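# Set the spice jar upright on the desk

## Task

Move the spice jar onto the desk so it ends standing with its cap pointing upward. It only counts if the low shelf is still standing upright at the end and the robot has neither fallen nor finished in a tilted state.

## Robot and tools

ROBOT. A simulated Rainbow Robotics RB-Y1: a base on two drive wheels plus two rear casters (it cannot strafe), a folding torso (the lower part, the leg, bends at ankle, knee and hip), a pan/tilt head and two seven-joint arms, each ending in a five-finger hand. The base is 0.58 m wide, sticks out 0.10 m in front of the drive axle and 0.57 m behind it; spinning in place it sweeps a 0.58 m radius. A loose object may occasionally get a brief shove from outside.

FRAMES. All positions are in metres. Base frame: origin on the floor halfway between the drive wheels, x forward, y to the robot's left, z up. The chest, left_hand and right_hand readouts are in this frame. The hand point sits 0.045 m in front of the palm; its +z runs along straight fingers, +y out of the palm, +x across the palm (right hand: away from the thumb; left hand: toward it). base_odometry is in the odometry frame (the base frame as it was at the start), counts only wheel rotation (slip looks like travel), heading in rad, left positive, -3.142 to 3.142.

move. One action per call. Either base and/or joints (optionally min_time_s), or target (optionally min_time_s). Extra keys cameras and blocking are not part of the action; a call without an action just reports state and images.
- base: a single object {"x_m_s", "turn_rad_s", "for_s"}. These are velocities held for a duration, not a destination. x_m_s forward speed, 0 or magnitude 0.005 to 1.5 m/s; turn_rad_s, positive turns left, 0 or magnitude 0.02 to 1.509 rad/s; for_s 0.1 to 5 s. Missing velocities mean 0. Travel is roughly speed times for_s (ramps at 0.4 m/s², 0.5 rad/s² for turns); the robot coasts to rest up to about 3 s afterwards.
- joints: one object for the whole robot, keyed by joint name, each value an absolute target. Angles in rad: torso_squat_rad 0 to 1.2 (higher lowers the chest), torso_shift_rad -0.3 to 0.6 (positive hips forward), torso_pitch_rad -0.2 to 1.4 (positive bows forward), torso_yaw_rad -1.5 to 1.5 (positive left; lift both arms outward 0.2 rad or more first). Torso combos must hold: squat+shift <= 1.52; squat-shift+pitch <= 1.57; shift+0.5pitch-0.4squat <= 0.7; shift+0.3pitch-0.5squat <= 0.39. head_pan_rad -0.523 to 0.523 (left positive), head_tilt_rad -0.35 to 1.57 (positive down). Per arm: shoulder_pitch -2.356 to 2.356 (negative swings forward/up); left_shoulder_roll 0 to 3.141 and right_shoulder_roll -3.141 to 0 (away from 0 = outward); shoulder_yaw -2.094 to 2.094; elbow -2.617 to 0.01 (negative bends); forearm_roll ±3.141; wrist_pitch -1.57 to 1.919; hand_roll ±2.705. Hand keys (<side>_hand_little, ring, middle, index, thumb_bend, thumb_turn) are unitless -1 (closed; for thumb_turn, in front of the palm) to +1 (open). <side>_hand_force_limit -1 to 1 maps to about 0 to 10 N at the fingertip (15 N for thumb motors); <side>_hand_speed -0.96 to 1. Both start at 0 and -0.8.
- target: one hand, absolute pose in base frame: side "left" or "right", x, y, z in m (-3 to 3) for the hand point, quat_wxyz as four numbers in the printed format. It is always waited for and is refused if another move is still running. The hand travels along an arc; split long moves.
- min_time_s: 0.1 to 8 s, the shortest duration for arm, head and torso motions.
- cameras: list from head_camera, left_wrist_camera, right_wrist_camera, all. blocking: true/omitted waits until everything rests; false returns in about 0.5 s while motion continues.

wait: seconds 0 to 10, optional cameras; returns early once running moves finish. stop: brakes everything still moving; optional cameras. zoom_image: camera plus region [x0, y0, x1, y1] in pixels from the top-left, at most 504 by 504, on the newest image. show_instructions: displays the reference pictures (left five-finger hand). finished_scene: optional scene 1; irreversible, and the result must persist with the robot doing nothing.

RESULTS. The move line reads done or the worst status. base_status, joint_status, left_hand_status, right_hand_status: done, moving, reached (within 10 mm and 2 degrees), short (with the error), refused (with reason), off_target, not_followed, time_out, contact_stop, limit_stop_at_<name>, torque_fault, limit_stop_at_motor_heat. A refusal or an uncommanded stop cancels the remaining move, wait and finished_scene calls of that reply. <side>_hand_stopped_by gives six words for little, ring, middle, index, thumb_bend, thumb_turn: moving, target, force, stalled, fault. <side>_<motor>_load_n is fingertip force in N, positive when pushed open; a lost grip shows as loads near 0. lidar_m: 12 distances, 30-degree sectors, first straight ahead then counter-clockwise, sensing only at 0.23 m height; "-" means nothing seen. motor_effort: wheel effort in percent, peak in brackets. on_its_own reports uncommanded behaviour. Wrist force/torque readings are raw and offset.

GRASPING. For a wrap grip put thumb_turn at -1; objects about 0.035 to 0.065 m thick fit, and only about 0.3 kg holds. Close gently at hand_speed -0.94 or lower; set the force limit before closing.

AVOID. Arms pressing or striking each other (can end the scene), joint torques near load limits (10 s freeze), motors overheating to 80 °C, driving into furniture or letting the upper body snag under a desk, fast bending or braking while reaching forward with a load (tipping), dropping the jar from height, and knocking the low shelf.

Each tool is called after "Emit:" as name(argument=value, ...) on one line, values as JSON.

Reference images:

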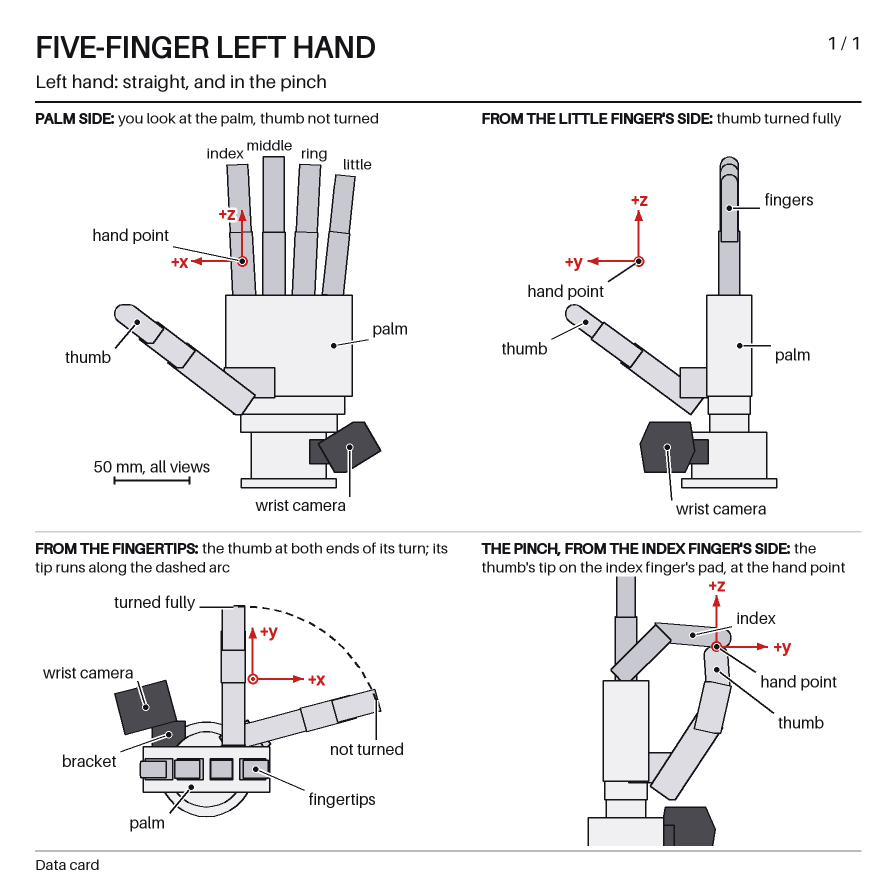

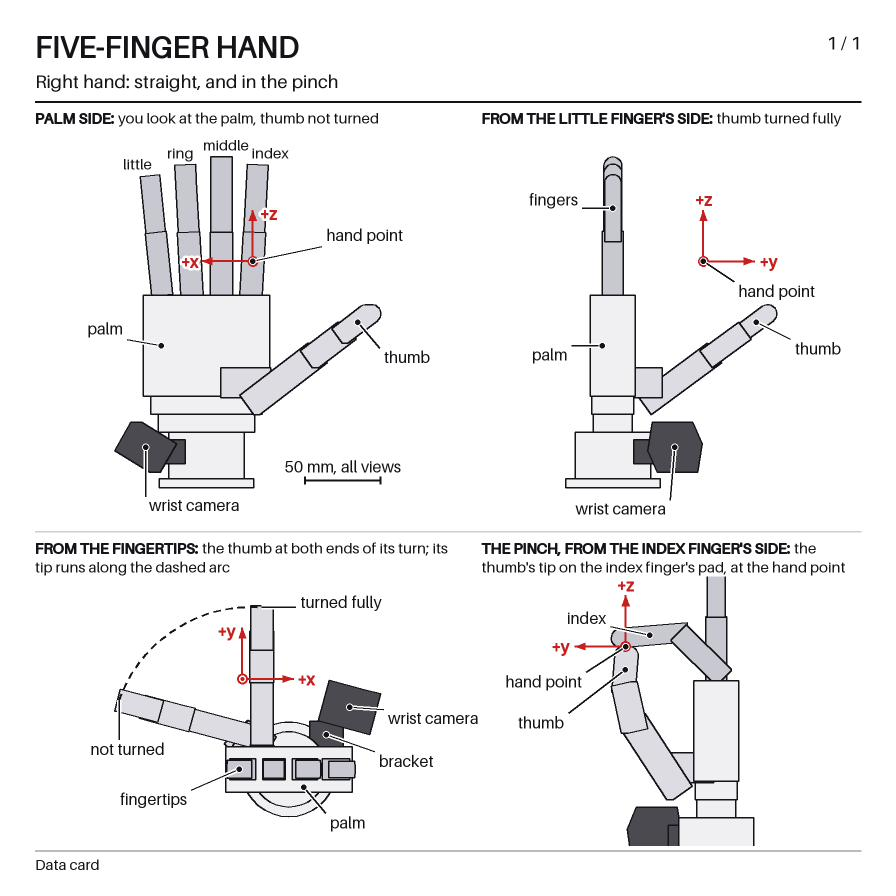

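## Session

Emit:
move()

Scene clock: 0.00 s.
Joint torques (N m): no reading
External joint torques (N m): no reading
Motor temperatures (°C): left_arm=[31 34 35 33 38 38 37] | right_arm=[30 27 32 34 35 36 42]
Wrist force (N): no reading
Wrist torque (N m): no reading
Wrist force, peak (N): no reading
base_odometry: x=+0.000 y=+0.000 heading=+0.000
lidar_m: 2.33 2.86 2.51 2.22 2.47 2.67 2.43 2.39 2.12 1.84 2.48 2.32
base_status: not commanded
joint_positions: torso_squat_rad=+0.350 torso_shift_rad=+0.000 torso_pitch_rad=+0.000 torso_yaw_rad=+0.000 left_shoulder_pitch_rad=+0.004 left_shoulder_roll_rad=+0.037 left_shoulder_yaw_rad=+0.033 left_elbow_rad=-0.268 left_forearm_roll_rad=-0.029 left_wrist_pitch_rad=-0.041 left_hand_roll_rad=+0.029 right_shoulder_pitch_rad=-0.024 right_shoulder_roll_rad=-0.041 right_shoulder_yaw_rad=+0.018 right_elbow_rad=-0.261 right_forearm_roll_rad=-0.018 right_wrist_pitch_rad=-0.025 right_hand_roll_rad=-0.019 head_pan_rad=+0.000 head_tilt_rad=+0.400 left_hand_little=+1.000 left_hand_ring=+1.000 left_hand_middle=+1.000 left_hand_index=+1.000 left_hand_thumb_turn=+1.000 left_hand_thumb_bend=+1.000 left_hand_force_limit=+0.000 left_hand_speed=-0.800 right_hand_little=+1.000 right_hand_ring=+1.000 right_hand_middle=+1.000 right_hand_index=+1.000 right_hand_thumb_turn=+1.000 right_hand_thumb_bend=+1.000 right_hand_force_limit=+0.000 right_hand_speed=-0.800
joint_status: not commanded
wheel_motors_off: 0
left_hand_stopped_by: target,target,target,target,target,target
right_hand_stopped_by: target,target,target,target,target,target
left_little_load_n: 0.0
left_ring_load_n: 0.0
left_middle_load_n: 0.0
left_index_load_n: 0.0
left_thumb_bend_load_n: 0.0
left_thumb_turn_load_n: 0.0
right_little_load_n: 0.0
right_ring_load_n: 0.0
right_middle_load_n: 0.0
right_index_load_n: 0.0
right_thumb_bend_load_n: 0.0
right_thumb_turn_load_n: 0.0
motor_effort: left_wheel=+1 right_wheel=+1
chest: x=-0.2280 y=-0.0004 z=+1.2475 quat_wxyz=(+1.000, +0.000, +0.000, +0.000) (m; base frame)
left_hand: x=-0.1344 y=+0.2217 z=+0.5138 quat_wxyz=(+0.122, -0.708, +0.689, -0.093) (m; base frame)
right_hand: x=-0.1216 y=-0.2182 z=+0.5156 quat_wxyz=(+0.098, -0.697, +0.700, -0.120) (m; base frame)
pictures: head_camera, left_wrist_camera, right_wrist_camera
Images, in order (width x height): head_camera 896x504, left_wrist_camera 504x504, right_wrist_camera 504x504.

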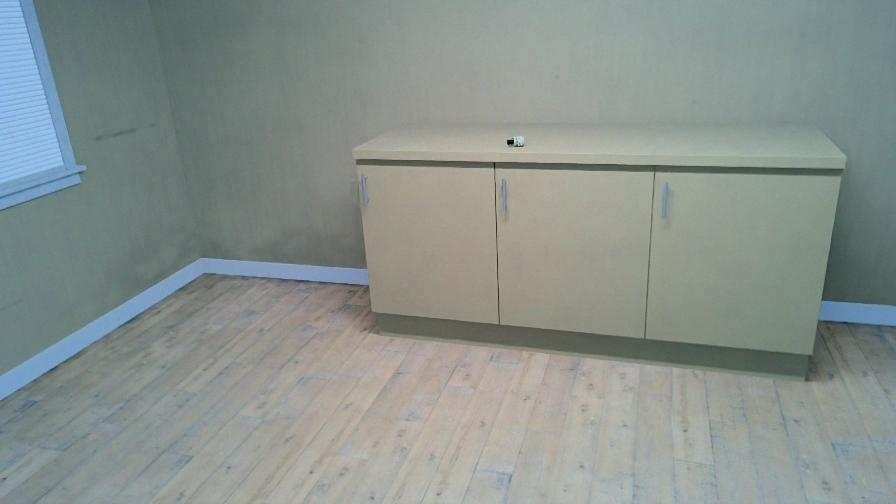

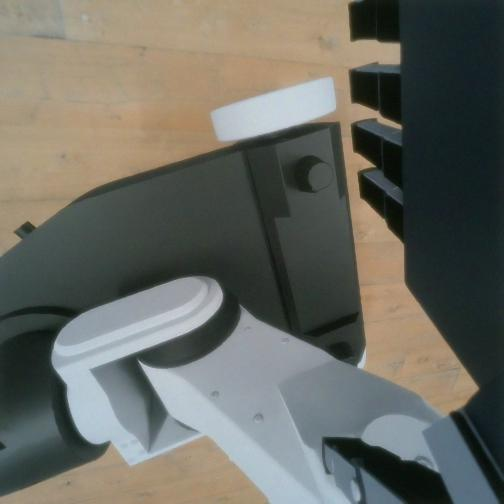

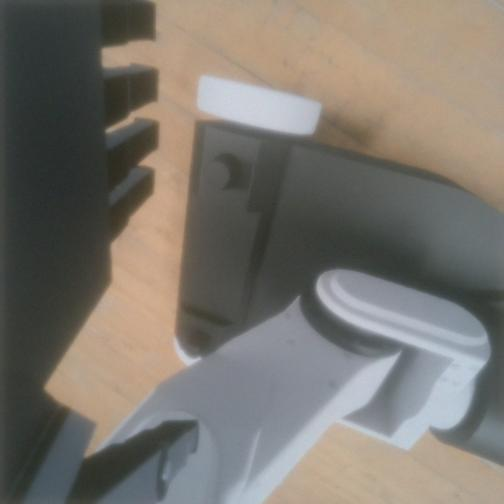

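Emit:
zoom_image(camera="head_camera", region=[440, 100, 600, 190])

Emit:
move(base={"turn_rad_s": 0.8, "for_s": 1.5}, cameras=["head_camera"])

Scaled by 3.150 from the camera's 896x504 image, which has a finer 1280x720 frame.

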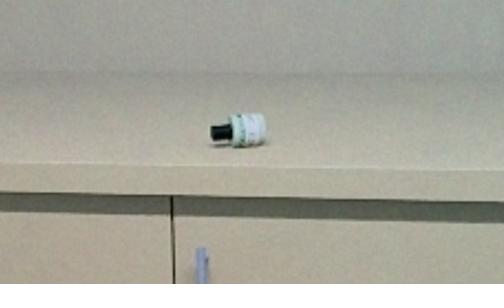

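Scene clock: 7.10 s.
Joint torques (N m): left_arm=[-2.81 0.99 0.89 -1.72 -0.25 -0.67 -0.01] | right_arm=[-3.98 -2.64 -0.63 -1.83 0.02 -0.83 -0.1]
External joint torques (N m): left_arm=[0.05 -0.21 0.77 -0.05 -0.28 0 -0.01] | right_arm=[-0.3 -1.03 -0.51 0.01 -0.04 -0.14 -0.1]
Wrist force (N): left_arm=[0.7 0.4 6.3] | right_arm=[-2.6 1.2 7.4]
Wrist torque (N m): left_arm=[-0.42 0.19 0.11] | right_arm=[-0.32 0.34 0.10]
Wrist force, peak (N): left_arm=[0.1 1.1 7.3] | right_arm=[-1.9 1.1 8.2]
move: done
base_odometry: x=+0.000 y=+0.000 heading=+1.125
lidar_m: 2.52 2.23 2.66 2.44 2.90 2.28 2.12 1.79 2.64 2.32 2.35 2.75
base_status: done (sent for 1.5 of 1.5 s)
joint_positions: torso_squat_rad=+0.350 torso_shift_rad=+0.000 torso_pitch_rad=+0.000 torso_yaw_rad=+0.000 left_shoulder_pitch_rad=+0.004 left_shoulder_roll_rad=+0.037 left_shoulder_yaw_rad=+0.033 left_elbow_rad=-0.268 left_forearm_roll_rad=-0.029 left_wrist_pitch_rad=-0.041 left_hand_roll_rad=+0.029 right_shoulder_pitch_rad=-0.024 right_shoulder_roll_rad=-0.041 right_shoulder_yaw_rad=+0.018 right_elbow_rad=-0.261 right_forearm_roll_rad=-0.018 right_wrist_pitch_rad=-0.025 right_hand_roll_rad=-0.019 head_pan_rad=+0.000 head_tilt_rad=+0.400 left_hand_little=+1.000 left_hand_ring=+1.000 left_hand_middle=+1.000 left_hand_index=+1.000 left_hand_thumb_turn=+1.000 left_hand_thumb_bend=+1.000 left_hand_force_limit=+0.000 left_hand_speed=-0.800 right_hand_little=+1.000 right_hand_ring=+1.000 right_hand_middle=+1.000 right_hand_index=+1.000 right_hand_thumb_turn=+1.000 right_hand_thumb_bend=+1.000 right_hand_force_limit=+0.000 right_hand_speed=-0.800
joint_status: not commanded
wheel_motors_off: 0
left_hand_stopped_by: target,target,target,target,target,target
right_hand_stopped_by: target,target,target,target,target,target
left_little_load_n: 0.0
left_ring_load_n: 0.0
left_middle_load_n: 0.0
left_index_load_n: 0.0
left_thumb_bend_load_n: 0.0
left_thumb_turn_load_n: 0.0
right_little_load_n: 0.0
right_ring_load_n: 0.0
right_middle_load_n: 0.0
right_index_load_n: 0.0
right_thumb_bend_load_n: 0.0
right_thumb_turn_load_n: 0.0
motor_effort: left_wheel=+2(21) right_wheel=+5(22)
chest: x=-0.2280 y=-0.0004 z=+1.2475 quat_wxyz=(+1.000, +0.000, +0.000, +0.000) (m; base frame)
left_hand: x=-0.1344 y=+0.2217 z=+0.5138 quat_wxyz=(+0.122, -0.708, +0.689, -0.093) (m; base frame)
right_hand: x=-0.1216 y=-0.2182 z=+0.5156 quat_wxyz=(+0.098, -0.697, +0.700, -0.120) (m; base frame)
pictures: head_camera
Images, in order (width x height): head_camera 896x504.

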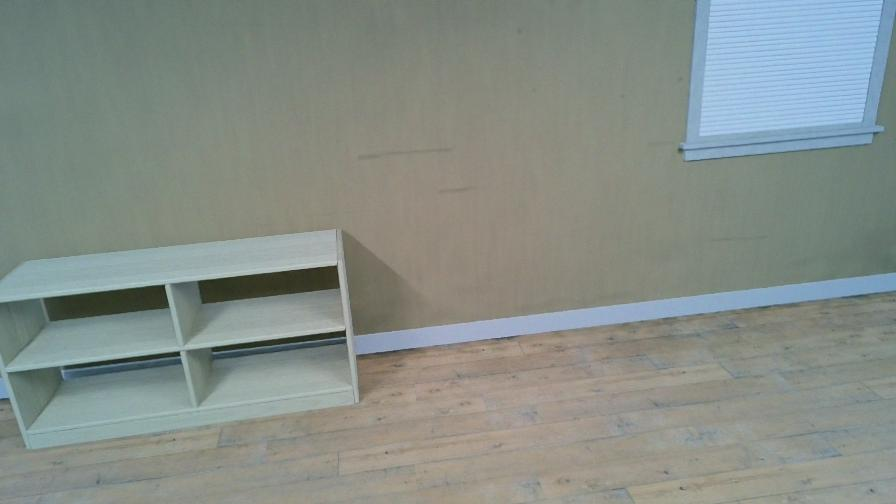

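Emit:
move(base={"turn_rad_s": 0.8, "for_s": 1.5}, cameras=["head_camera"])

Emit:
move(base={"turn_rad_s": 0.8, "for_s": 1.5}, cameras=["head_camera"])

Emit:
move(base={"turn_rad_s": 0.8, "for_s": 1.5}, cameras=["head_camera"])

Scene clock: 17.33 s.
Joint torques (N m): left_arm=[-2.86 1.21 0.87 -1.77 -0.18 -0.65 -0.03] | right_arm=[-4.04 -3.03 -0.44 -1.77 0.05 -0.91 -0.01]
External joint torques (N m): left_arm=[0 0 0.75 -0.11 -0.2 0.02 -0.03] | right_arm=[-0.36 -1.42 -0.31 0.08 0 -0.22 -0.01]
Wrist force (N): left_arm=[0.8 0.9 6.7] | right_arm=[-2.3 1.2 7.8]
Wrist torque (N m): left_arm=[-0.35 0.19 0.04] | right_arm=[-0.32 0.28 0.12]
Wrist force, peak (N): left_arm=[-0.1 0.3 7.6] | right_arm=[-2.6 1.2 8.0]
move: done
base_odometry: x=+0.000 y=+0.000 heading=+2.249
lidar_m: 2.67 2.43 2.92 2.21 2.09 2.08 2.80 2.35 2.41 2.66 2.13 2.23
base_status: done (sent for 1.5 of 1.5 s)
joint_positions: torso_squat_rad=+0.350 torso_shift_rad=+0.000 torso_pitch_rad=+0.000 torso_yaw_rad=+0.000 left_shoulder_pitch_rad=+0.004 left_shoulder_roll_rad=+0.037 left_shoulder_yaw_rad=+0.033 left_elbow_rad=-0.268 left_forearm_roll_rad=-0.029 left_wrist_pitch_rad=-0.041 left_hand_roll_rad=+0.029 right_shoulder_pitch_rad=-0.024 right_shoulder_roll_rad=-0.041 right_shoulder_yaw_rad=+0.018 right_elbow_rad=-0.261 right_forearm_roll_rad=-0.018 right_wrist_pitch_rad=-0.025 right_hand_roll_rad=-0.019 head_pan_rad=+0.000 head_tilt_rad=+0.400 left_hand_little=+1.000 left_hand_ring=+1.000 left_hand_middle=+1.000 left_hand_index=+1.000 left_hand_thumb_turn=+1.000 left_hand_thumb_bend=+1.000 left_hand_force_limit=+0.000 left_hand_speed=-0.800 right_hand_little=+1.000 right_hand_ring=+1.000 right_hand_middle=+1.000 right_hand_index=+1.000 right_hand_thumb_turn=+1.000 right_hand_thumb_bend=+1.000 right_hand_force_limit=+0.000 right_hand_speed=-0.800
joint_status: not commanded
wheel_motors_off: 0
left_hand_stopped_by: target,target,target,target,target,target
right_hand_stopped_by: target,target,target,target,target,target
left_little_load_n: 0.0
left_ring_load_n: 0.0
left_middle_load_n: 0.0
left_index_load_n: 0.0
left_thumb_bend_load_n: 0.0
left_thumb_turn_load_n: 0.0
right_little_load_n: 0.0
right_ring_load_n: 0.0
right_middle_load_n: 0.0
right_index_load_n: 0.0
right_thumb_bend_load_n: 0.0
right_thumb_turn_load_n: 0.0
motor_effort: left_wheel=+1(11) right_wheel=+6(22)
chest: x=-0.2280 y=-0.0004 z=+1.2475 quat_wxyz=(+1.000, +0.000, +0.000, +0.000) (m; base frame)
left_hand: x=-0.1344 y=+0.2217 z=+0.5138 quat_wxyz=(+0.122, -0.708, +0.689, -0.093) (m; base frame)
right_hand: x=-0.1216 y=-0.2182 z=+0.5156 quat_wxyz=(+0.098, -0.697, +0.700, -0.120) (m; base frame)
pictures: head_camera
Images, in order (width x height): head_camera 896x504.

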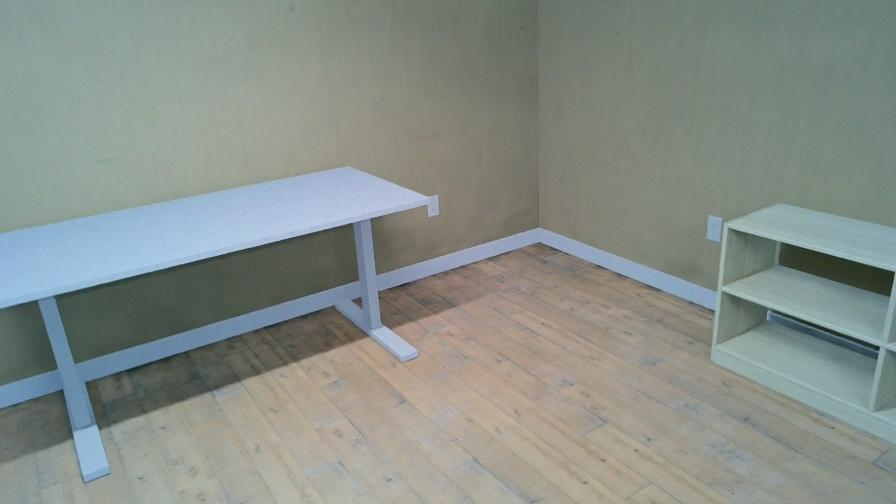

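Scene clock: 20.70 s.
Joint torques (N m): left_arm=[-2.78 0.92 0.85 -1.67 -0.15 -0.69 -0.1] | right_arm=[-3.74 -2.37 -0.48 -1.62 -0.01 -0.73 -0.1]
External joint torques (N m): left_arm=[0.08 -0.29 0.73 -0.01 -0.18 -0.02 -0.1] | right_arm=[-0.07 -0.77 -0.36 0.22 -0.07 -0.04 -0.1]
Wrist force (N): left_arm=[1.0 1.0 6.5] | right_arm=[-2.3 1.2 7.6]
Wrist torque (N m): left_arm=[-0.32 0.12 0.11] | right_arm=[-0.33 0.29 0.14]
Wrist force, peak (N): left_arm=[-0.9 0.4 7.3] | right_arm=[-2.1 0.9 8.3]
move: done
base_odometry: x=+0.000 y=+0.000 heading=-2.909
lidar_m: 2.92 2.16 2.09 2.09 2.38 2.32 2.43 2.64 2.54 2.26 2.67 2.43
base_status: done (sent for 1.5 of 1.5 s)
joint_positions: torso_squat_rad=+0.350 torso_shift_rad=+0.000 torso_pitch_rad=+0.000 torso_yaw_rad=+0.000 left_shoulder_pitch_rad=+0.004 left_shoulder_roll_rad=+0.037 left_shoulder_yaw_rad=+0.033 left_elbow_rad=-0.268 left_forearm_roll_rad=-0.029 left_wrist_pitch_rad=-0.041 left_hand_roll_rad=+0.029 right_shoulder_pitch_rad=-0.024 right_shoulder_roll_rad=-0.041 right_shoulder_yaw_rad=+0.018 right_elbow_rad=-0.261 right_forearm_roll_rad=-0.018 right_wrist_pitch_rad=-0.025 right_hand_roll_rad=-0.019 head_pan_rad=+0.000 head_tilt_rad=+0.400 left_hand_little=+1.000 left_hand_ring=+1.000 left_hand_middle=+1.000 left_hand_index=+1.000 left_hand_thumb_turn=+1.000 left_hand_thumb_bend=+1.000 left_hand_force_limit=+0.000 left_hand_speed=-0.800 right_hand_little=+1.000 right_hand_ring=+1.000 right_hand_middle=+1.000 right_hand_index=+1.000 right_hand_thumb_turn=+1.000 right_hand_thumb_bend=+1.000 right_hand_force_limit=+0.000 right_hand_speed=-0.800
joint_status: not commanded
wheel_motors_off: 0
left_hand_stopped_by: target,target,target,target,target,target
right_hand_stopped_by: target,target,target,target,target,target
left_little_load_n: 0.0
left_ring_load_n: 0.0
left_middle_load_n: 0.0
left_index_load_n: 0.0
left_thumb_bend_load_n: 0.0
left_thumb_turn_load_n: 0.0
right_little_load_n: 0.0
right_ring_load_n: 0.0
right_middle_load_n: 0.0
right_index_load_n: 0.0
right_thumb_bend_load_n: 0.0
right_thumb_turn_load_n: 0.0
motor_effort: left_wheel=+2(10) right_wheel=+6(23)
chest: x=-0.2280 y=-0.0004 z=+1.2475 quat_wxyz=(+1.000, +0.000, +0.000, +0.000) (m; base frame)
left_hand: x=-0.1344 y=+0.2217 z=+0.5137 quat_wxyz=(+0.122, -0.708, +0.689, -0.093) (m; base frame)
right_hand: x=-0.1216 y=-0.2183 z=+0.5156 quat_wxyz=(+0.098, -0.697, +0.700, -0.120) (m; base frame)
pictures: head_camera
Images, in order (width x height): head_camera 896x504.

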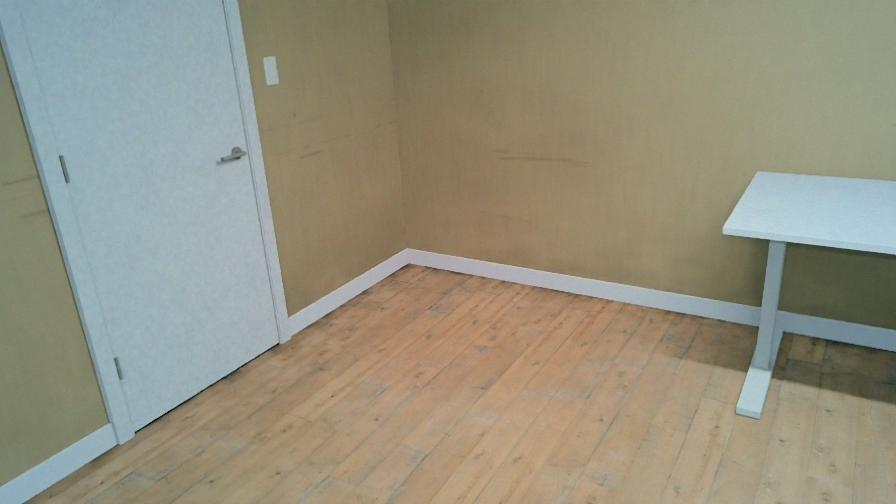

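Scene clock: 24.07 s.
Joint torques (N m): left_arm=[-2.9 1.07 0.89 -1.56 -0.33 -0.64 -0.08] | right_arm=[-3.44 -2.8 -0.54 -1.7 0.1 -0.79 -0.05]
External joint torques (N m): left_arm=[-0.05 -0.14 0.77 0.11 -0.36 0.03 -0.08] | right_arm=[0.24 -1.2 -0.41 0.14 0.04 -0.1 -0.05]
Wrist force (N): left_arm=[0.4 1.2 6.2] | right_arm=[-1.8 1.2 7.5]
Wrist torque (N m): left_arm=[-0.28 0.27 0.09] | right_arm=[-0.31 0.23 0.15]
Wrist force, peak (N): left_arm=[-0.1 0.7 7.2] | right_arm=[-2.6 1.4 8.0]
move: done
base_odometry: x=+0.000 y=+0.000 heading=-1.785
lidar_m: 2.09 1.97 2.35 2.31 2.50 2.55 2.26 2.51 2.70 2.46 2.69 2.12
base_status: done (sent for 1.5 of 1.5 s)
joint_positions: torso_squat_rad=+0.350 torso_shift_rad=+0.000 torso_pitch_rad=+0.000 torso_yaw_rad=+0.000 left_shoulder_pitch_rad=+0.004 left_shoulder_roll_rad=+0.037 left_shoulder_yaw_rad=+0.033 left_elbow_rad=-0.268 left_forearm_roll_rad=-0.029 left_wrist_pitch_rad=-0.041 left_hand_roll_rad=+0.029 right_shoulder_pitch_rad=-0.024 right_shoulder_roll_rad=-0.041 right_shoulder_yaw_rad=+0.018 right_elbow_rad=-0.261 right_forearm_roll_rad=-0.018 right_wrist_pitch_rad=-0.025 right_hand_roll_rad=-0.019 head_pan_rad=+0.000 head_tilt_rad=+0.400 left_hand_little=+1.000 left_hand_ring=+1.000 left_hand_middle=+1.000 left_hand_index=+1.000 left_hand_thumb_turn=+1.000 left_hand_thumb_bend=+1.000 left_hand_force_limit=+0.000 left_hand_speed=-0.800 right_hand_little=+1.000 right_hand_ring=+1.000 right_hand_middle=+1.000 right_hand_index=+1.000 right_hand_thumb_turn=+1.000 right_hand_thumb_bend=+1.000 right_hand_force_limit=+0.000 right_hand_speed=-0.800
joint_status: not commanded
wheel_motors_off: 0
left_hand_stopped_by: target,target,target,target,target,target
right_hand_stopped_by: target,target,target,target,target,target
left_little_load_n: 0.0
left_ring_load_n: 0.0
left_middle_load_n: 0.0
left_index_load_n: 0.0
left_thumb_bend_load_n: 0.0
left_thumb_turn_load_n: 0.0
right_little_load_n: 0.0
right_ring_load_n: 0.0
right_middle_load_n: 0.0
right_index_load_n: 0.0
right_thumb_bend_load_n: 0.0
right_thumb_turn_load_n: 0.0
motor_effort: left_wheel=+2(10) right_wheel=+6(23)
chest: x=-0.2280 y=-0.0004 z=+1.2475 quat_wxyz=(+1.000, +0.000, +0.000, +0.000) (m; base frame)
left_hand: x=-0.1344 y=+0.2217 z=+0.5137 quat_wxyz=(+0.122, -0.708, +0.689, -0.093) (m; base frame)
right_hand: x=-0.1216 y=-0.2183 z=+0.5156 quat_wxyz=(+0.098, -0.697, +0.700, -0.120) (m; base frame)
pictures: head_camera
Images, in order (width x height): head_camera 896x504.

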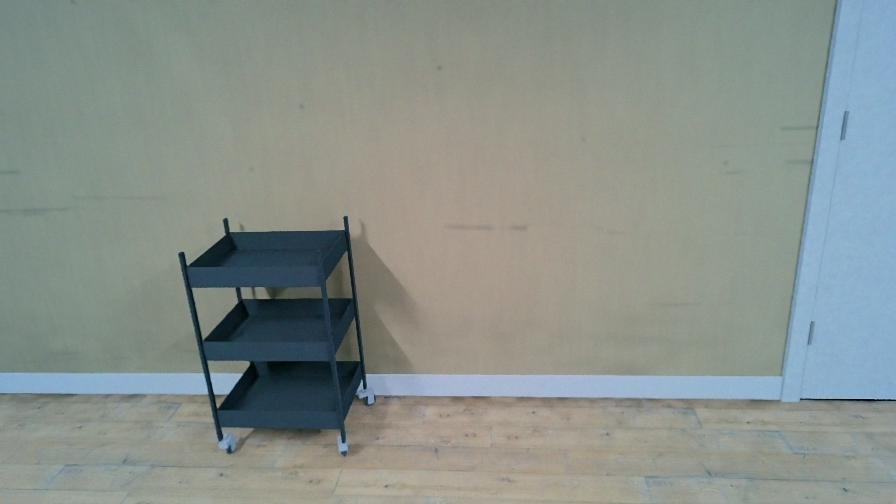

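Emit:
move(base={"turn_rad_s": 0.8, "for_s": 2.1}, cameras=[])

Emit:
move(base={"x_m_s": 0.5, "for_s": 2.6}, joints={"head_tilt_rad": 0.6}, cameras=["head_camera"])

Scene clock: 188.30 s.
Joint torques (N m): left_arm=[-2.53 0.99 0.69 -1.57 -0.21 -0.56 0.02] | right_arm=[-3.59 -2.71 -0.61 -1.56 0.16 -0.89 -0.15]
External joint torques (N m): left_arm=[0.33 -0.21 0.57 0.1 -0.24 0.11 0.02] | right_arm=[0.08 -1.11 -0.49 0.28 0.1 -0.2 -0.15]
Wrist force (N): left_arm=[-0.5 0.5 5.9] | right_arm=[-1.8 1.2 7.5]
Wrist torque (N m): left_arm=[-0.40 0.38 0.01] | right_arm=[-0.31 0.23 0.13]
Wrist force, peak (N): left_arm=[0.9 -0.2 7.5] | right_arm=[-2.5 1.2 8.0]
move: done
base_odometry: x=+0.000 y=+0.000 heading=-0.105
lidar_m: 2.32 3.01 2.52 2.12 2.48 2.67 2.43 2.51 2.13 1.77 1.90 2.33
base_status: done (sent for 2.1 of 2.1 s)
joint_positions: torso_squat_rad=+0.350 torso_shift_rad=+0.000 torso_pitch_rad=+0.000 torso_yaw_rad=+0.000 left_shoulder_pitch_rad=+0.004 left_shoulder_roll_rad=+0.037 left_shoulder_yaw_rad=+0.033 left_elbow_rad=-0.268 left_forearm_roll_rad=-0.029 left_wrist_pitch_rad=-0.041 left_hand_roll_rad=+0.029 right_shoulder_pitch_rad=-0.024 right_shoulder_roll_rad=-0.041 right_shoulder_yaw_rad=+0.018 right_elbow_rad=-0.261 right_forearm_roll_rad=-0.018 right_wrist_pitch_rad=-0.025 right_hand_roll_rad=-0.019 head_pan_rad=+0.000 head_tilt_rad=+0.400 left_hand_little=+1.000 left_hand_ring=+1.000 left_hand_middle=+1.000 left_hand_index=+1.000 left_hand_thumb_turn=+1.000 left_hand_thumb_bend=+1.000 left_hand_force_limit=+0.000 left_hand_speed=-0.800 right_hand_little=+1.000 right_hand_ring=+1.000 right_hand_middle=+1.000 right_hand_index=+1.000 right_hand_thumb_turn=+1.000 right_hand_thumb_bend=+1.000 right_hand_force_limit=+0.000 right_hand_speed=-0.800
joint_status: not commanded
wheel_motors_off: 0
left_hand_stopped_by: target,target,target,target,target,target
right_hand_stopped_by: target,target,target,target,target,target
left_little_load_n: 0.0
left_ring_load_n: 0.0
left_middle_load_n: 0.0
left_index_load_n: 0.0
left_thumb_bend_load_n: 0.0
left_thumb_turn_load_n: 0.0
right_little_load_n: 0.0
right_ring_load_n: 0.0
right_middle_load_n: 0.0
right_index_load_n: 0.0
right_thumb_bend_load_n: 0.0
right_thumb_turn_load_n: 0.0
motor_effort: left_wheel=+2(11) right_wheel=+6(23)
chest: x=-0.2280 y=-0.0004 z=+1.2475 quat_wxyz=(+1.000, +0.000, +0.000, +0.000) (m; base frame)
left_hand: x=-0.1344 y=+0.2217 z=+0.5137 quat_wxyz=(+0.122, -0.708, +0.689, -0.093) (m; base frame)
right_hand: x=-0.1216 y=-0.2183 z=+0.5156 quat_wxyz=(+0.098, -0.697, +0.700, -0.120) (m; base frame)
pictures: none
No camera images: "cameras" was empty.

Scene clock: 192.43 s.
Joint torques (N m): left_arm=[-2.49 1.02 0.86 -1.65 -0.14 -0.69 -0.03] | right_arm=[-2.8 -2.41 -0.61 -1.46 0.08 -0.76 -0.13]
External joint torques (N m): left_arm=[0.36 -0.19 0.74 0.01 -0.17 -0.02 -0.03] | right_arm=[0.87 -0.8 -0.48 0.38 0.03 -0.08 -0.13]
Wrist force (N): left_arm=[0.7 0.9 5.8] | right_arm=[-2.2 1.1 7.4]
Wrist torque (N m): left_arm=[-0.28 0.17 0.07] | right_arm=[-0.31 0.27 0.15]
Wrist force, peak (N): left_arm=[0.7 0.8 7.5] | right_arm=[-2.2 1.4 8.2]
move: done
base_odometry: x=+1.293 y=-0.136 heading=-0.105
lidar_m: 1.05 1.20 2.24 2.24 2.31 3.80 3.72 2.86 2.32 2.39 1.25 1.05
base_status: done (sent for 2.6 of 2.6 s)
joint_positions: torso_squat_rad=+0.350 torso_shift_rad=+0.000 torso_pitch_rad=+0.000 torso_yaw_rad=+0.000 left_shoulder_pitch_rad=+0.004 left_shoulder_roll_rad=+0.037 left_shoulder_yaw_rad=+0.033 left_elbow_rad=-0.268 left_forearm_roll_rad=-0.029 left_wrist_pitch_rad=-0.041 left_hand_roll_rad=+0.029 right_shoulder_pitch_rad=-0.024 right_shoulder_roll_rad=-0.041 right_shoulder_yaw_rad=+0.018 right_elbow_rad=-0.261 right_forearm_roll_rad=-0.018 right_wrist_pitch_rad=-0.025 right_hand_roll_rad=-0.019 head_pan_rad=+0.000 head_tilt_rad=+0.600 left_hand_little=+1.000 left_hand_ring=+1.000 left_hand_middle=+1.000 left_hand_index=+1.000 left_hand_thumb_turn=+1.000 left_hand_thumb_bend=+1.000 left_hand_force_limit=+0.000 left_hand_speed=-0.800 right_hand_little=+1.000 right_hand_ring=+1.000 right_hand_middle=+1.000 right_hand_index=+1.000 right_hand_thumb_turn=+1.000 right_hand_thumb_bend=+1.000 right_hand_force_limit=+0.000 right_hand_speed=-0.800
joint_status: all done
wheel_motors_off: 0
left_hand_stopped_by: target,target,target,target,target,target
right_hand_stopped_by: target,target,target,target,target,target
left_little_load_n: 0.0
left_ring_load_n: 0.0
left_middle_load_n: 0.0
left_index_load_n: 0.0
left_thumb_bend_load_n: 0.0
left_thumb_turn_load_n: 0.0
right_little_load_n: 0.0
right_ring_load_n: 0.0
right_middle_load_n: 0.0
right_index_load_n: 0.0
right_thumb_bend_load_n: 0.0
right_thumb_turn_load_n: 0.0
motor_effort: left_wheel=+4(30) right_wheel=-4(28)
chest: x=-0.2280 y=-0.0004 z=+1.2475 quat_wxyz=(+1.000, +0.000, +0.000, +0.000) (m; base frame)
left_hand: x=-0.1343 y=+0.2217 z=+0.5137 quat_wxyz=(+0.122, -0.708, +0.689, -0.093) (m; base frame)
right_hand: x=-0.1215 y=-0.2182 z=+0.5156 quat_wxyz=(+0.098, -0.697, +0.700, -0.120) (m; base frame)
pictures: head_camera
Images, in order (width x height): head_camera 896x504.

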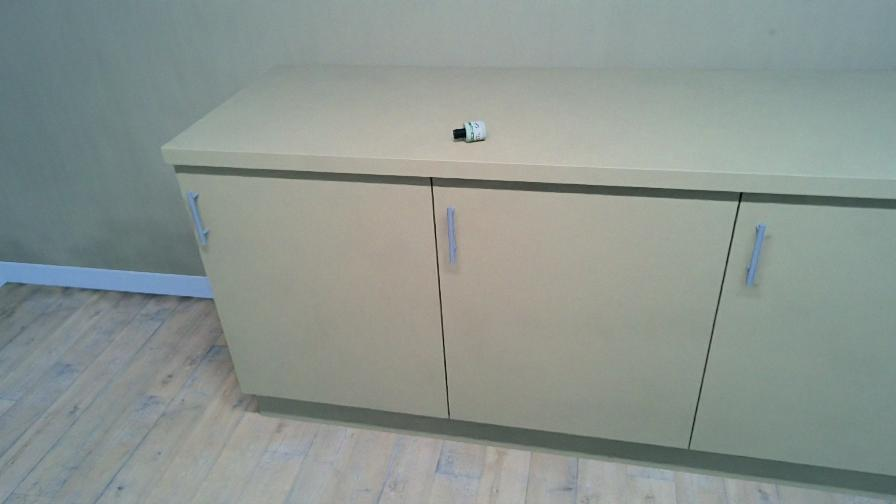

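Emit:
move(base={"turn_rad_s": 0.3, "for_s": 0.85}, joints={"right_hand_thumb_turn": -1, "right_hand_speed": -0.2, "left_hand_thumb_turn": 1}, cameras=[])

Emit:
move(base={"x_m_s": 0.3, "for_s": 2.1}, joints={"head_tilt_rad": 0.8}, cameras=[])

Emit:
move(base={"turn_rad_s": -0.35, "for_s": 1.0}, cameras=["head_camera"])

Scene clock: 224.13 s.
Joint torques (N m): left_arm=[-2.53 1.24 0.87 -1.58 -0.13 -0.57 -0.03] | right_arm=[-3.29 -2.54 -1.09 -1.6 0.12 -0.91 -0.08]
External joint torques (N m): left_arm=[0.33 0.03 0.75 0.09 -0.15 0.11 -0.03] | right_arm=[0.38 -0.93 -0.97 0.24 0.06 -0.23 -0.09]
Wrist force (N): left_arm=[0.5 1.1 5.7] | right_arm=[-2.0 1.0 7.4]
Wrist torque (N m): left_arm=[-0.22 0.20 0.05] | right_arm=[-0.30 0.24 0.14]
Wrist force, peak (N): left_arm=[1.2 1.5 7.1] | right_arm=[-2.2 0.8 8.2]
move: done
base_odometry: x=+1.293 y=-0.136 heading=+0.155
lidar_m: 1.08 2.26 2.23 2.29 2.70 3.73 3.58 2.54 2.32 2.46 1.10 1.05
base_status: done (sent for 0.87 of 0.87 s)
joint_positions: torso_squat_rad=+0.350 torso_shift_rad=+0.000 torso_pitch_rad=+0.000 torso_yaw_rad=+0.000 left_shoulder_pitch_rad=+0.004 left_shoulder_roll_rad=+0.037 left_shoulder_yaw_rad=+0.033 left_elbow_rad=-0.268 left_forearm_roll_rad=-0.029 left_wrist_pitch_rad=-0.041 left_hand_roll_rad=+0.029 right_shoulder_pitch_rad=-0.024 right_shoulder_roll_rad=-0.041 right_shoulder_yaw_rad=+0.018 right_elbow_rad=-0.261 right_forearm_roll_rad=-0.018 right_wrist_pitch_rad=-0.025 right_hand_roll_rad=-0.019 head_pan_rad=+0.000 head_tilt_rad=+0.600 left_hand_little=+1.000 left_hand_ring=+1.000 left_hand_middle=+1.000 left_hand_index=+1.000 left_hand_thumb_turn=+1.000 left_hand_thumb_bend=+1.000 left_hand_force_limit=+0.000 left_hand_speed=-0.800 right_hand_little=+1.000 right_hand_ring=+1.000 right_hand_middle=+1.000 right_hand_index=+1.000 right_hand_thumb_turn=-1.000 right_hand_thumb_bend=+1.000 right_hand_force_limit=+0.000 right_hand_speed=-0.200
joint_status: all done
wheel_motors_off: 0
left_hand_stopped_by: target,target,target,target,target,target
right_hand_stopped_by: target,target,target,target,target,target
left_little_load_n: 0.0
left_ring_load_n: 0.0
left_middle_load_n: 0.5
left_index_load_n: 0.0
left_thumb_bend_load_n: -0.5
left_thumb_turn_load_n: 0.0
right_little_load_n: 0.0
right_ring_load_n: 0.0
right_middle_load_n: 0.0
right_index_load_n: 0.0
right_thumb_bend_load_n: 0.0
right_thumb_turn_load_n: 0.0
motor_effort: left_wheel=+0(26) right_wheel=+0(25)
chest: x=-0.2280 y=-0.0004 z=+1.2475 quat_wxyz=(+1.000, +0.000, +0.000, +0.000) (m; base frame)
left_hand: x=-0.1343 y=+0.2217 z=+0.5138 quat_wxyz=(+0.122, -0.708, +0.689, -0.093) (m; base frame)
right_hand: x=-0.1215 y=-0.2183 z=+0.5156 quat_wxyz=(+0.098, -0.697, +0.700, -0.120) (m; base frame)
pictures: none
No camera images: "cameras" was empty.

Scene clock: 227.70 s.
Joint torques (N m): left_arm=[-2.43 1.45 0.96 -1.59 -0.24 -0.57 -0.12] | right_arm=[-3.27 -2.73 -0.7 -1.81 0.04 -0.85 -0.15]
External joint torques (N m): left_arm=[0.43 0.24 0.84 0.07 -0.27 0.11 -0.12] | right_arm=[0.4 -1.11 -0.57 0.03 -0.02 -0.17 -0.15]
Wrist force (N): left_arm=[0.1 0.3 7.0] | right_arm=[-2.1 1.2 7.4]
Wrist torque (N m): left_arm=[-0.44 0.29 0.03] | right_arm=[-0.30 0.26 0.14]
Wrist force, peak (N): left_arm=[0.3 0.2 7.3] | right_arm=[-2.1 1.3 8.2]
move: done
base_odometry: x=+1.915 y=-0.038 heading=+0.156
lidar_m: 0.51 0.67 1.95 2.00 2.49 4.31 4.02 2.83 2.68 0.74 0.52 0.49
base_status: done (sent for 2.1 of 2.1 s)
joint_positions: torso_squat_rad=+0.350 torso_shift_rad=+0.000 torso_pitch_rad=+0.000 torso_yaw_rad=+0.000 left_shoulder_pitch_rad=+0.004 left_shoulder_roll_rad=+0.037 left_shoulder_yaw_rad=+0.033 left_elbow_rad=-0.268 left_forearm_roll_rad=-0.029 left_wrist_pitch_rad=-0.041 left_hand_roll_rad=+0.029 right_shoulder_pitch_rad=-0.024 right_shoulder_roll_rad=-0.041 right_shoulder_yaw_rad=+0.018 right_elbow_rad=-0.261 right_forearm_roll_rad=-0.018 right_wrist_pitch_rad=-0.025 right_hand_roll_rad=-0.019 head_pan_rad=+0.000 head_tilt_rad=+0.800 left_hand_little=+1.000 left_hand_ring=+1.000 left_hand_middle=+1.000 left_hand_index=+1.000 left_hand_thumb_turn=+1.000 left_hand_thumb_bend=+1.000 left_hand_force_limit=+0.000 left_hand_speed=-0.800 right_hand_little=+1.000 right_hand_ring=+1.000 right_hand_middle=+1.000 right_hand_index=+1.000 right_hand_thumb_turn=-1.000 right_hand_thumb_bend=+1.000 right_hand_force_limit=+0.000 right_hand_speed=-0.200
joint_status: all done
wheel_motors_off: 0
left_hand_stopped_by: target,target,target,target,target,target
right_hand_stopped_by: target,target,target,target,target,target
left_little_load_n: 0.0
left_ring_load_n: 0.0
left_middle_load_n: 0.0
left_index_load_n: 0.0
left_thumb_bend_load_n: 0.0
left_thumb_turn_load_n: 0.0
right_little_load_n: 0.0
right_ring_load_n: 0.0
right_middle_load_n: 0.0
right_index_load_n: 0.0
right_thumb_bend_load_n: 0.0
right_thumb_turn_load_n: 0.0
motor_effort: left_wheel=+4(27) right_wheel=-6(25)
chest: x=-0.2280 y=-0.0004 z=+1.2475 quat_wxyz=(+1.000, +0.000, +0.000, +0.000) (m; base frame)
left_hand: x=-0.1343 y=+0.2217 z=+0.5138 quat_wxyz=(+0.122, -0.708, +0.689, -0.093) (m; base frame)
right_hand: x=-0.1216 y=-0.2183 z=+0.5156 quat_wxyz=(+0.098, -0.697, +0.700, -0.120) (m; base frame)
pictures: none
No camera images: "cameras" was empty.

Scene clock: 229.77 s.
Joint torques (N m): left_arm=[-2.63 1.34 0.95 -1.84 -0.33 -0.54 0.01] | right_arm=[-3.03 -2.47 -0.65 -1.71 -0.07 -0.8 -0.04]
External joint torques (N m): left_arm=[0.22 0.14 0.83 -0.18 -0.36 0.14 0.01] | right_arm=[0.64 -0.84 -0.52 0.13 -0.13 -0.12 -0.05]
Wrist force (N): left_arm=[0.2 0.2 6.5] | right_arm=[-2.2 0.9 7.8]
Wrist torque (N m): left_arm=[-0.44 0.29 0.07] | right_arm=[-0.36 0.26 0.11]
Wrist force, peak (N): left_arm=[1.2 0.2 7.2] | right_arm=[-2.2 1.1 8.0]
move: done
base_odometry: x=+1.915 y=-0.038 heading=-0.194
lidar_m: 0.49 0.53 1.81 1.95 2.11 2.99 4.30 3.42 2.71 2.68 0.63 0.50
base_status: done (sent for 1 of 1 s)
joint_positions: torso_squat_rad=+0.350 torso_shift_rad=+0.000 torso_pitch_rad=+0.000 torso_yaw_rad=+0.000 left_shoulder_pitch_rad=+0.004 left_shoulder_roll_rad=+0.037 left_shoulder_yaw_rad=+0.033 left_elbow_rad=-0.268 left_forearm_roll_rad=-0.029 left_wrist_pitch_rad=-0.041 left_hand_roll_rad=+0.029 right_shoulder_pitch_rad=-0.024 right_shoulder_roll_rad=-0.041 right_shoulder_yaw_rad=+0.018 right_elbow_rad=-0.261 right_forearm_roll_rad=-0.018 right_wrist_pitch_rad=-0.025 right_hand_roll_rad=-0.019 head_pan_rad=+0.000 head_tilt_rad=+0.800 left_hand_little=+1.000 left_hand_ring=+1.000 left_hand_middle=+1.000 left_hand_index=+1.000 left_hand_thumb_turn=+1.000 left_hand_thumb_bend=+1.000 left_hand_force_limit=+0.000 left_hand_speed=-0.800 right_hand_little=+1.000 right_hand_ring=+1.000 right_hand_middle=+1.000 right_hand_index=+1.000 right_hand_thumb_turn=-1.000 right_hand_thumb_bend=+1.000 right_hand_force_limit=+0.000 right_hand_speed=-0.200
joint_status: not commanded
wheel_motors_off: 0
left_hand_stopped_by: target,target,target,target,target,target
right_hand_stopped_by: target,target,target,target,target,target
left_little_load_n: 0.0
left_ring_load_n: 0.0
left_middle_load_n: 0.0
left_index_load_n: 0.0
left_thumb_bend_load_n: 0.0
left_thumb_turn_load_n: 0.0
right_little_load_n: 0.0
right_ring_load_n: 0.0
right_middle_load_n: 0.0
right_index_load_n: -0.5
right_thumb_bend_load_n: 0.0
right_thumb_turn_load_n: 0.0
motor_effort: left_wheel=+5(23) right_wheel=+3(25)
chest: x=-0.2280 y=-0.0004 z=+1.2475 quat_wxyz=(+1.000, +0.000, +0.000, +0.000) (m; base frame)
left_hand: x=-0.1343 y=+0.2217 z=+0.5138 quat_wxyz=(+0.122, -0.708, +0.689, -0.093) (m; base frame)
right_hand: x=-0.1216 y=-0.2183 z=+0.5156 quat_wxyz=(+0.098, -0.697, +0.700, -0.120) (m; base frame)
pictures: head_camera
Images, in order (width x height): head_camera 896x504.

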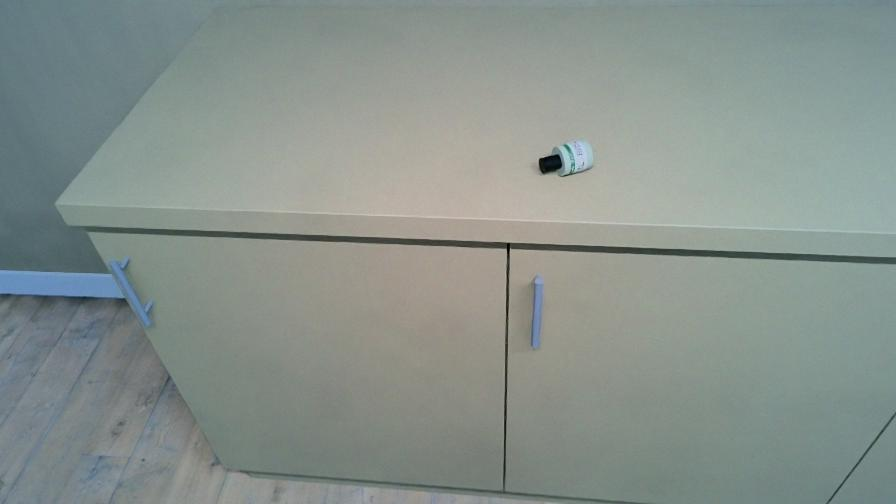

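Emit:
zoom_image(camera="head_camera", region=[500, 110, 640, 200])

Scaled by 3.600 from the camera's 896x504 image, which has a finer 1280x720 frame.

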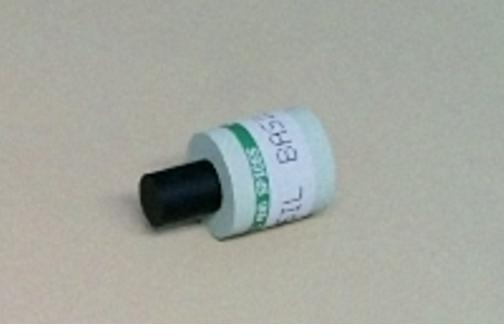

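Emit:
move(joints={"right_elbow_rad": -1.9, "right_shoulder_roll_rad": -0.25, "right_forearm_roll_rad": 0.0, "left_elbow_rad": -0.4}, min_time_s=2)

Emit:
move(target={"side": "right", "x": 0.48, "y": -0.16, "z": 1.08, "quat_wxyz": [-0.024, 0.760, -0.180, 0.624]}, min_time_s=3, cameras=["all"])

Scene clock: 290.73 s.
Joint torques (N m): left_arm=[-3.71 0.96 1.17 -4.07 -0.2 -0.82 -0.05] | right_arm=[-12.25 -6.24 -3.18 -10.44 0.52 -2.2 -0.08]
External joint torques (N m): left_arm=[0.39 -0.27 1 -1.08 -0.23 0.09 -0.05] | right_arm=[-0.26 -1.79 -0.11 -0.08 0.34 -0.25 -0.1]
Wrist force (N): left_arm=[0.4 1.8 5.3] | right_arm=[-3.7 4.3 0.7]
Wrist torque (N m): left_arm=[-0.17 0.27 0.00] | right_arm=[0.25 0.65 0.16]
Wrist force, peak (N): left_arm=[0.6 0.4 7.4] | right_arm=[-2.6 1.2 8.1]
move: done
base_odometry: x=+1.915 y=-0.038 heading=-0.194
lidar_m: 0.49 0.53 1.80 1.95 2.10 2.98 4.30 3.41 2.71 2.68 0.63 0.49
base_status: not commanded
joint_positions: torso_squat_rad=+0.350 torso_shift_rad=+0.000 torso_pitch_rad=+0.000 torso_yaw_rad=+0.000 left_shoulder_pitch_rad=+0.004 left_shoulder_roll_rad=+0.037 left_shoulder_yaw_rad=+0.033 left_elbow_rad=-0.400 left_forearm_roll_rad=-0.029 left_wrist_pitch_rad=-0.041 left_hand_roll_rad=+0.029 right_shoulder_pitch_rad=-0.024 right_shoulder_roll_rad=-0.250 right_shoulder_yaw_rad=+0.018 right_elbow_rad=-1.900 right_forearm_roll_rad=+0.000 right_wrist_pitch_rad=-0.025 right_hand_roll_rad=-0.019 head_pan_rad=+0.000 head_tilt_rad=+0.800 left_hand_little=+1.000 left_hand_ring=+1.000 left_hand_middle=+1.000 left_hand_index=+1.000 left_hand_thumb_turn=+1.000 left_hand_thumb_bend=+1.000 left_hand_force_limit=+0.000 left_hand_speed=-0.800 right_hand_little=+1.000 right_hand_ring=+1.000 right_hand_middle=+1.000 right_hand_index=+1.000 right_hand_thumb_turn=-1.000 right_hand_thumb_bend=+1.000 right_hand_force_limit=+0.000 right_hand_speed=-0.200
joint_status: all done
wheel_motors_off: 0
left_hand_stopped_by: target,target,target,target,target,target
right_hand_stopped_by: target,target,target,target,target,target
left_little_load_n: 0.0
left_ring_load_n: 0.0
left_middle_load_n: 0.0
left_index_load_n: 0.0
left_thumb_bend_load_n: 0.0
left_thumb_turn_load_n: 0.0
right_little_load_n: 0.0
right_ring_load_n: -0.5
right_middle_load_n: 0.0
right_index_load_n: 0.0
right_thumb_bend_load_n: 0.0
right_thumb_turn_load_n: 0.0
motor_effort: left_wheel=+5(7) right_wheel=+2(3)
chest: x=-0.2280 y=-0.0004 z=+1.2475 quat_wxyz=(+1.000, +0.000, +0.000, +0.000) (m; base frame)
left_hand: x=-0.0645 y=+0.2236 z=+0.5267 quat_wxyz=(+0.168, -0.699, +0.681, -0.139) (m; base frame)
right_hand: x=+0.3389 y=-0.2199 z=+1.1532 quat_wxyz=(+0.542, -0.469, +0.322, -0.618) (m; base frame)
pictures: none

Scene clock: 294.07 s.
Joint torques (N m): left_arm=[-3.83 1.3 0.74 -3.92 -0.06 -0.87 0.05] | right_arm=[-26.29 -3.77 -1.04 -9.16 1.61 -0.77 0.2]
External joint torques (N m): left_arm=[0.26 0.07 0.57 -0.93 -0.1 0.04 0.05] | right_arm=[-1.83 -0.13 0.28 0.99 0.25 0.23 0.17]
Wrist force (N): left_arm=[0.7 0.9 5.7] | right_arm=[-7.0 0.8 3.4]
Wrist torque (N m): left_arm=[-0.30 0.14 0.09] | right_arm=[-0.19 0.73 -0.11]
Wrist force, peak (N): left_arm=[0.4 1.2 7.0] | right_arm=[-7.8 0.5 3.7]
move: done
base_odometry: x=+1.915 y=-0.038 heading=-0.194
lidar_m: 0.49 0.53 1.81 1.95 2.11 2.99 4.31 3.42 2.71 2.69 0.62 0.50
base_status: not commanded
joint_positions: torso_squat_rad=+0.350 torso_shift_rad=+0.000 torso_pitch_rad=+0.000 torso_yaw_rad=+0.000 left_shoulder_pitch_rad=+0.004 left_shoulder_roll_rad=+0.037 left_shoulder_yaw_rad=+0.033 left_elbow_rad=-0.400 left_forearm_roll_rad=-0.029 left_wrist_pitch_rad=-0.041 left_hand_roll_rad=+0.029 right_shoulder_pitch_rad=-0.955 right_shoulder_roll_rad=+0.000 right_shoulder_yaw_rad=+0.198 right_elbow_rad=-0.870 right_forearm_roll_rad=+0.766 right_wrist_pitch_rad=+0.747 right_hand_roll_rad=+0.217 head_pan_rad=+0.000 head_tilt_rad=+0.800 left_hand_little=+1.000 left_hand_ring=+1.000 left_hand_middle=+1.000 left_hand_index=+1.000 left_hand_thumb_turn=+1.000 left_hand_thumb_bend=+1.000 left_hand_force_limit=+0.000 left_hand_speed=-0.800 right_hand_little=+1.000 right_hand_ring=+1.000 right_hand_middle=+1.000 right_hand_index=+1.000 right_hand_thumb_turn=-1.000 right_hand_thumb_bend=+1.000 right_hand_force_limit=+0.000 right_hand_speed=-0.200
joint_status: all done
wheel_motors_off: 0
left_hand_stopped_by: target,target,target,target,target,target
right_hand_stopped_by: target,target,target,target,target,target
left_little_load_n: 0.0
left_ring_load_n: 0.0
left_middle_load_n: 0.0
left_index_load_n: 0.0
left_thumb_bend_load_n: 0.0
left_thumb_turn_load_n: 0.0
right_little_load_n: 0.0
right_ring_load_n: 0.0
right_middle_load_n: 0.0
right_index_load_n: 0.0
right_thumb_bend_load_n: 0.0
right_thumb_turn_load_n: 0.0
motor_effort: left_wheel=+7(7) right_wheel=+3(3)
chest: x=-0.2280 y=-0.0004 z=+1.2475 quat_wxyz=(+1.000, +0.000, +0.000, +0.000) (m; base frame)
left_hand: x=-0.0645 y=+0.2236 z=+0.5267 quat_wxyz=(+0.168, -0.699, +0.681, -0.139) (m; base frame)
right_hand: x=+0.4800 y=-0.1606 z=+1.0805 quat_wxyz=(+0.025, -0.760, +0.179, -0.624) (m; base frame)
right_hand_status: reached (checked arc, planned for 3.0 s): 1 mm and 0.1 deg off.
pictures: head_camera, left_wrist_camera, right_wrist_camera
Images, in order (width x height): head_camera 896x504, left_wrist_camera 504x504, right_wrist_camera 504x504.

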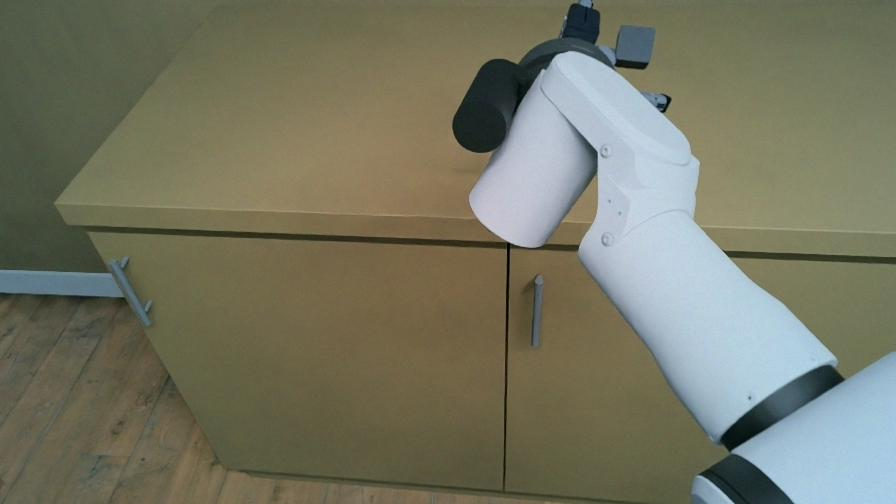

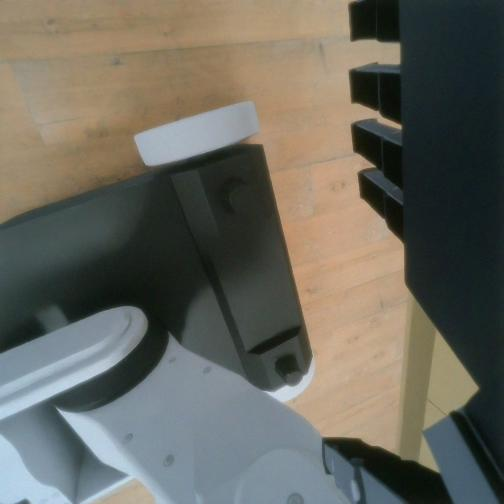

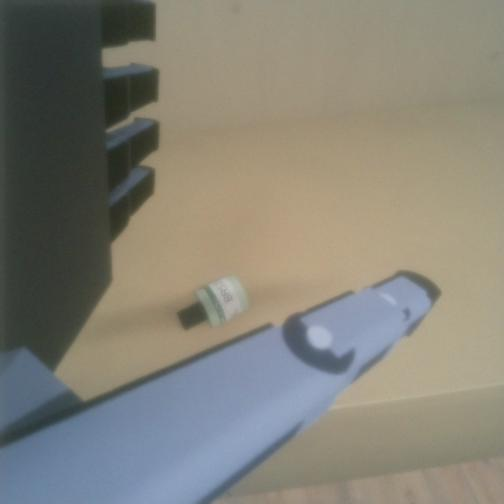

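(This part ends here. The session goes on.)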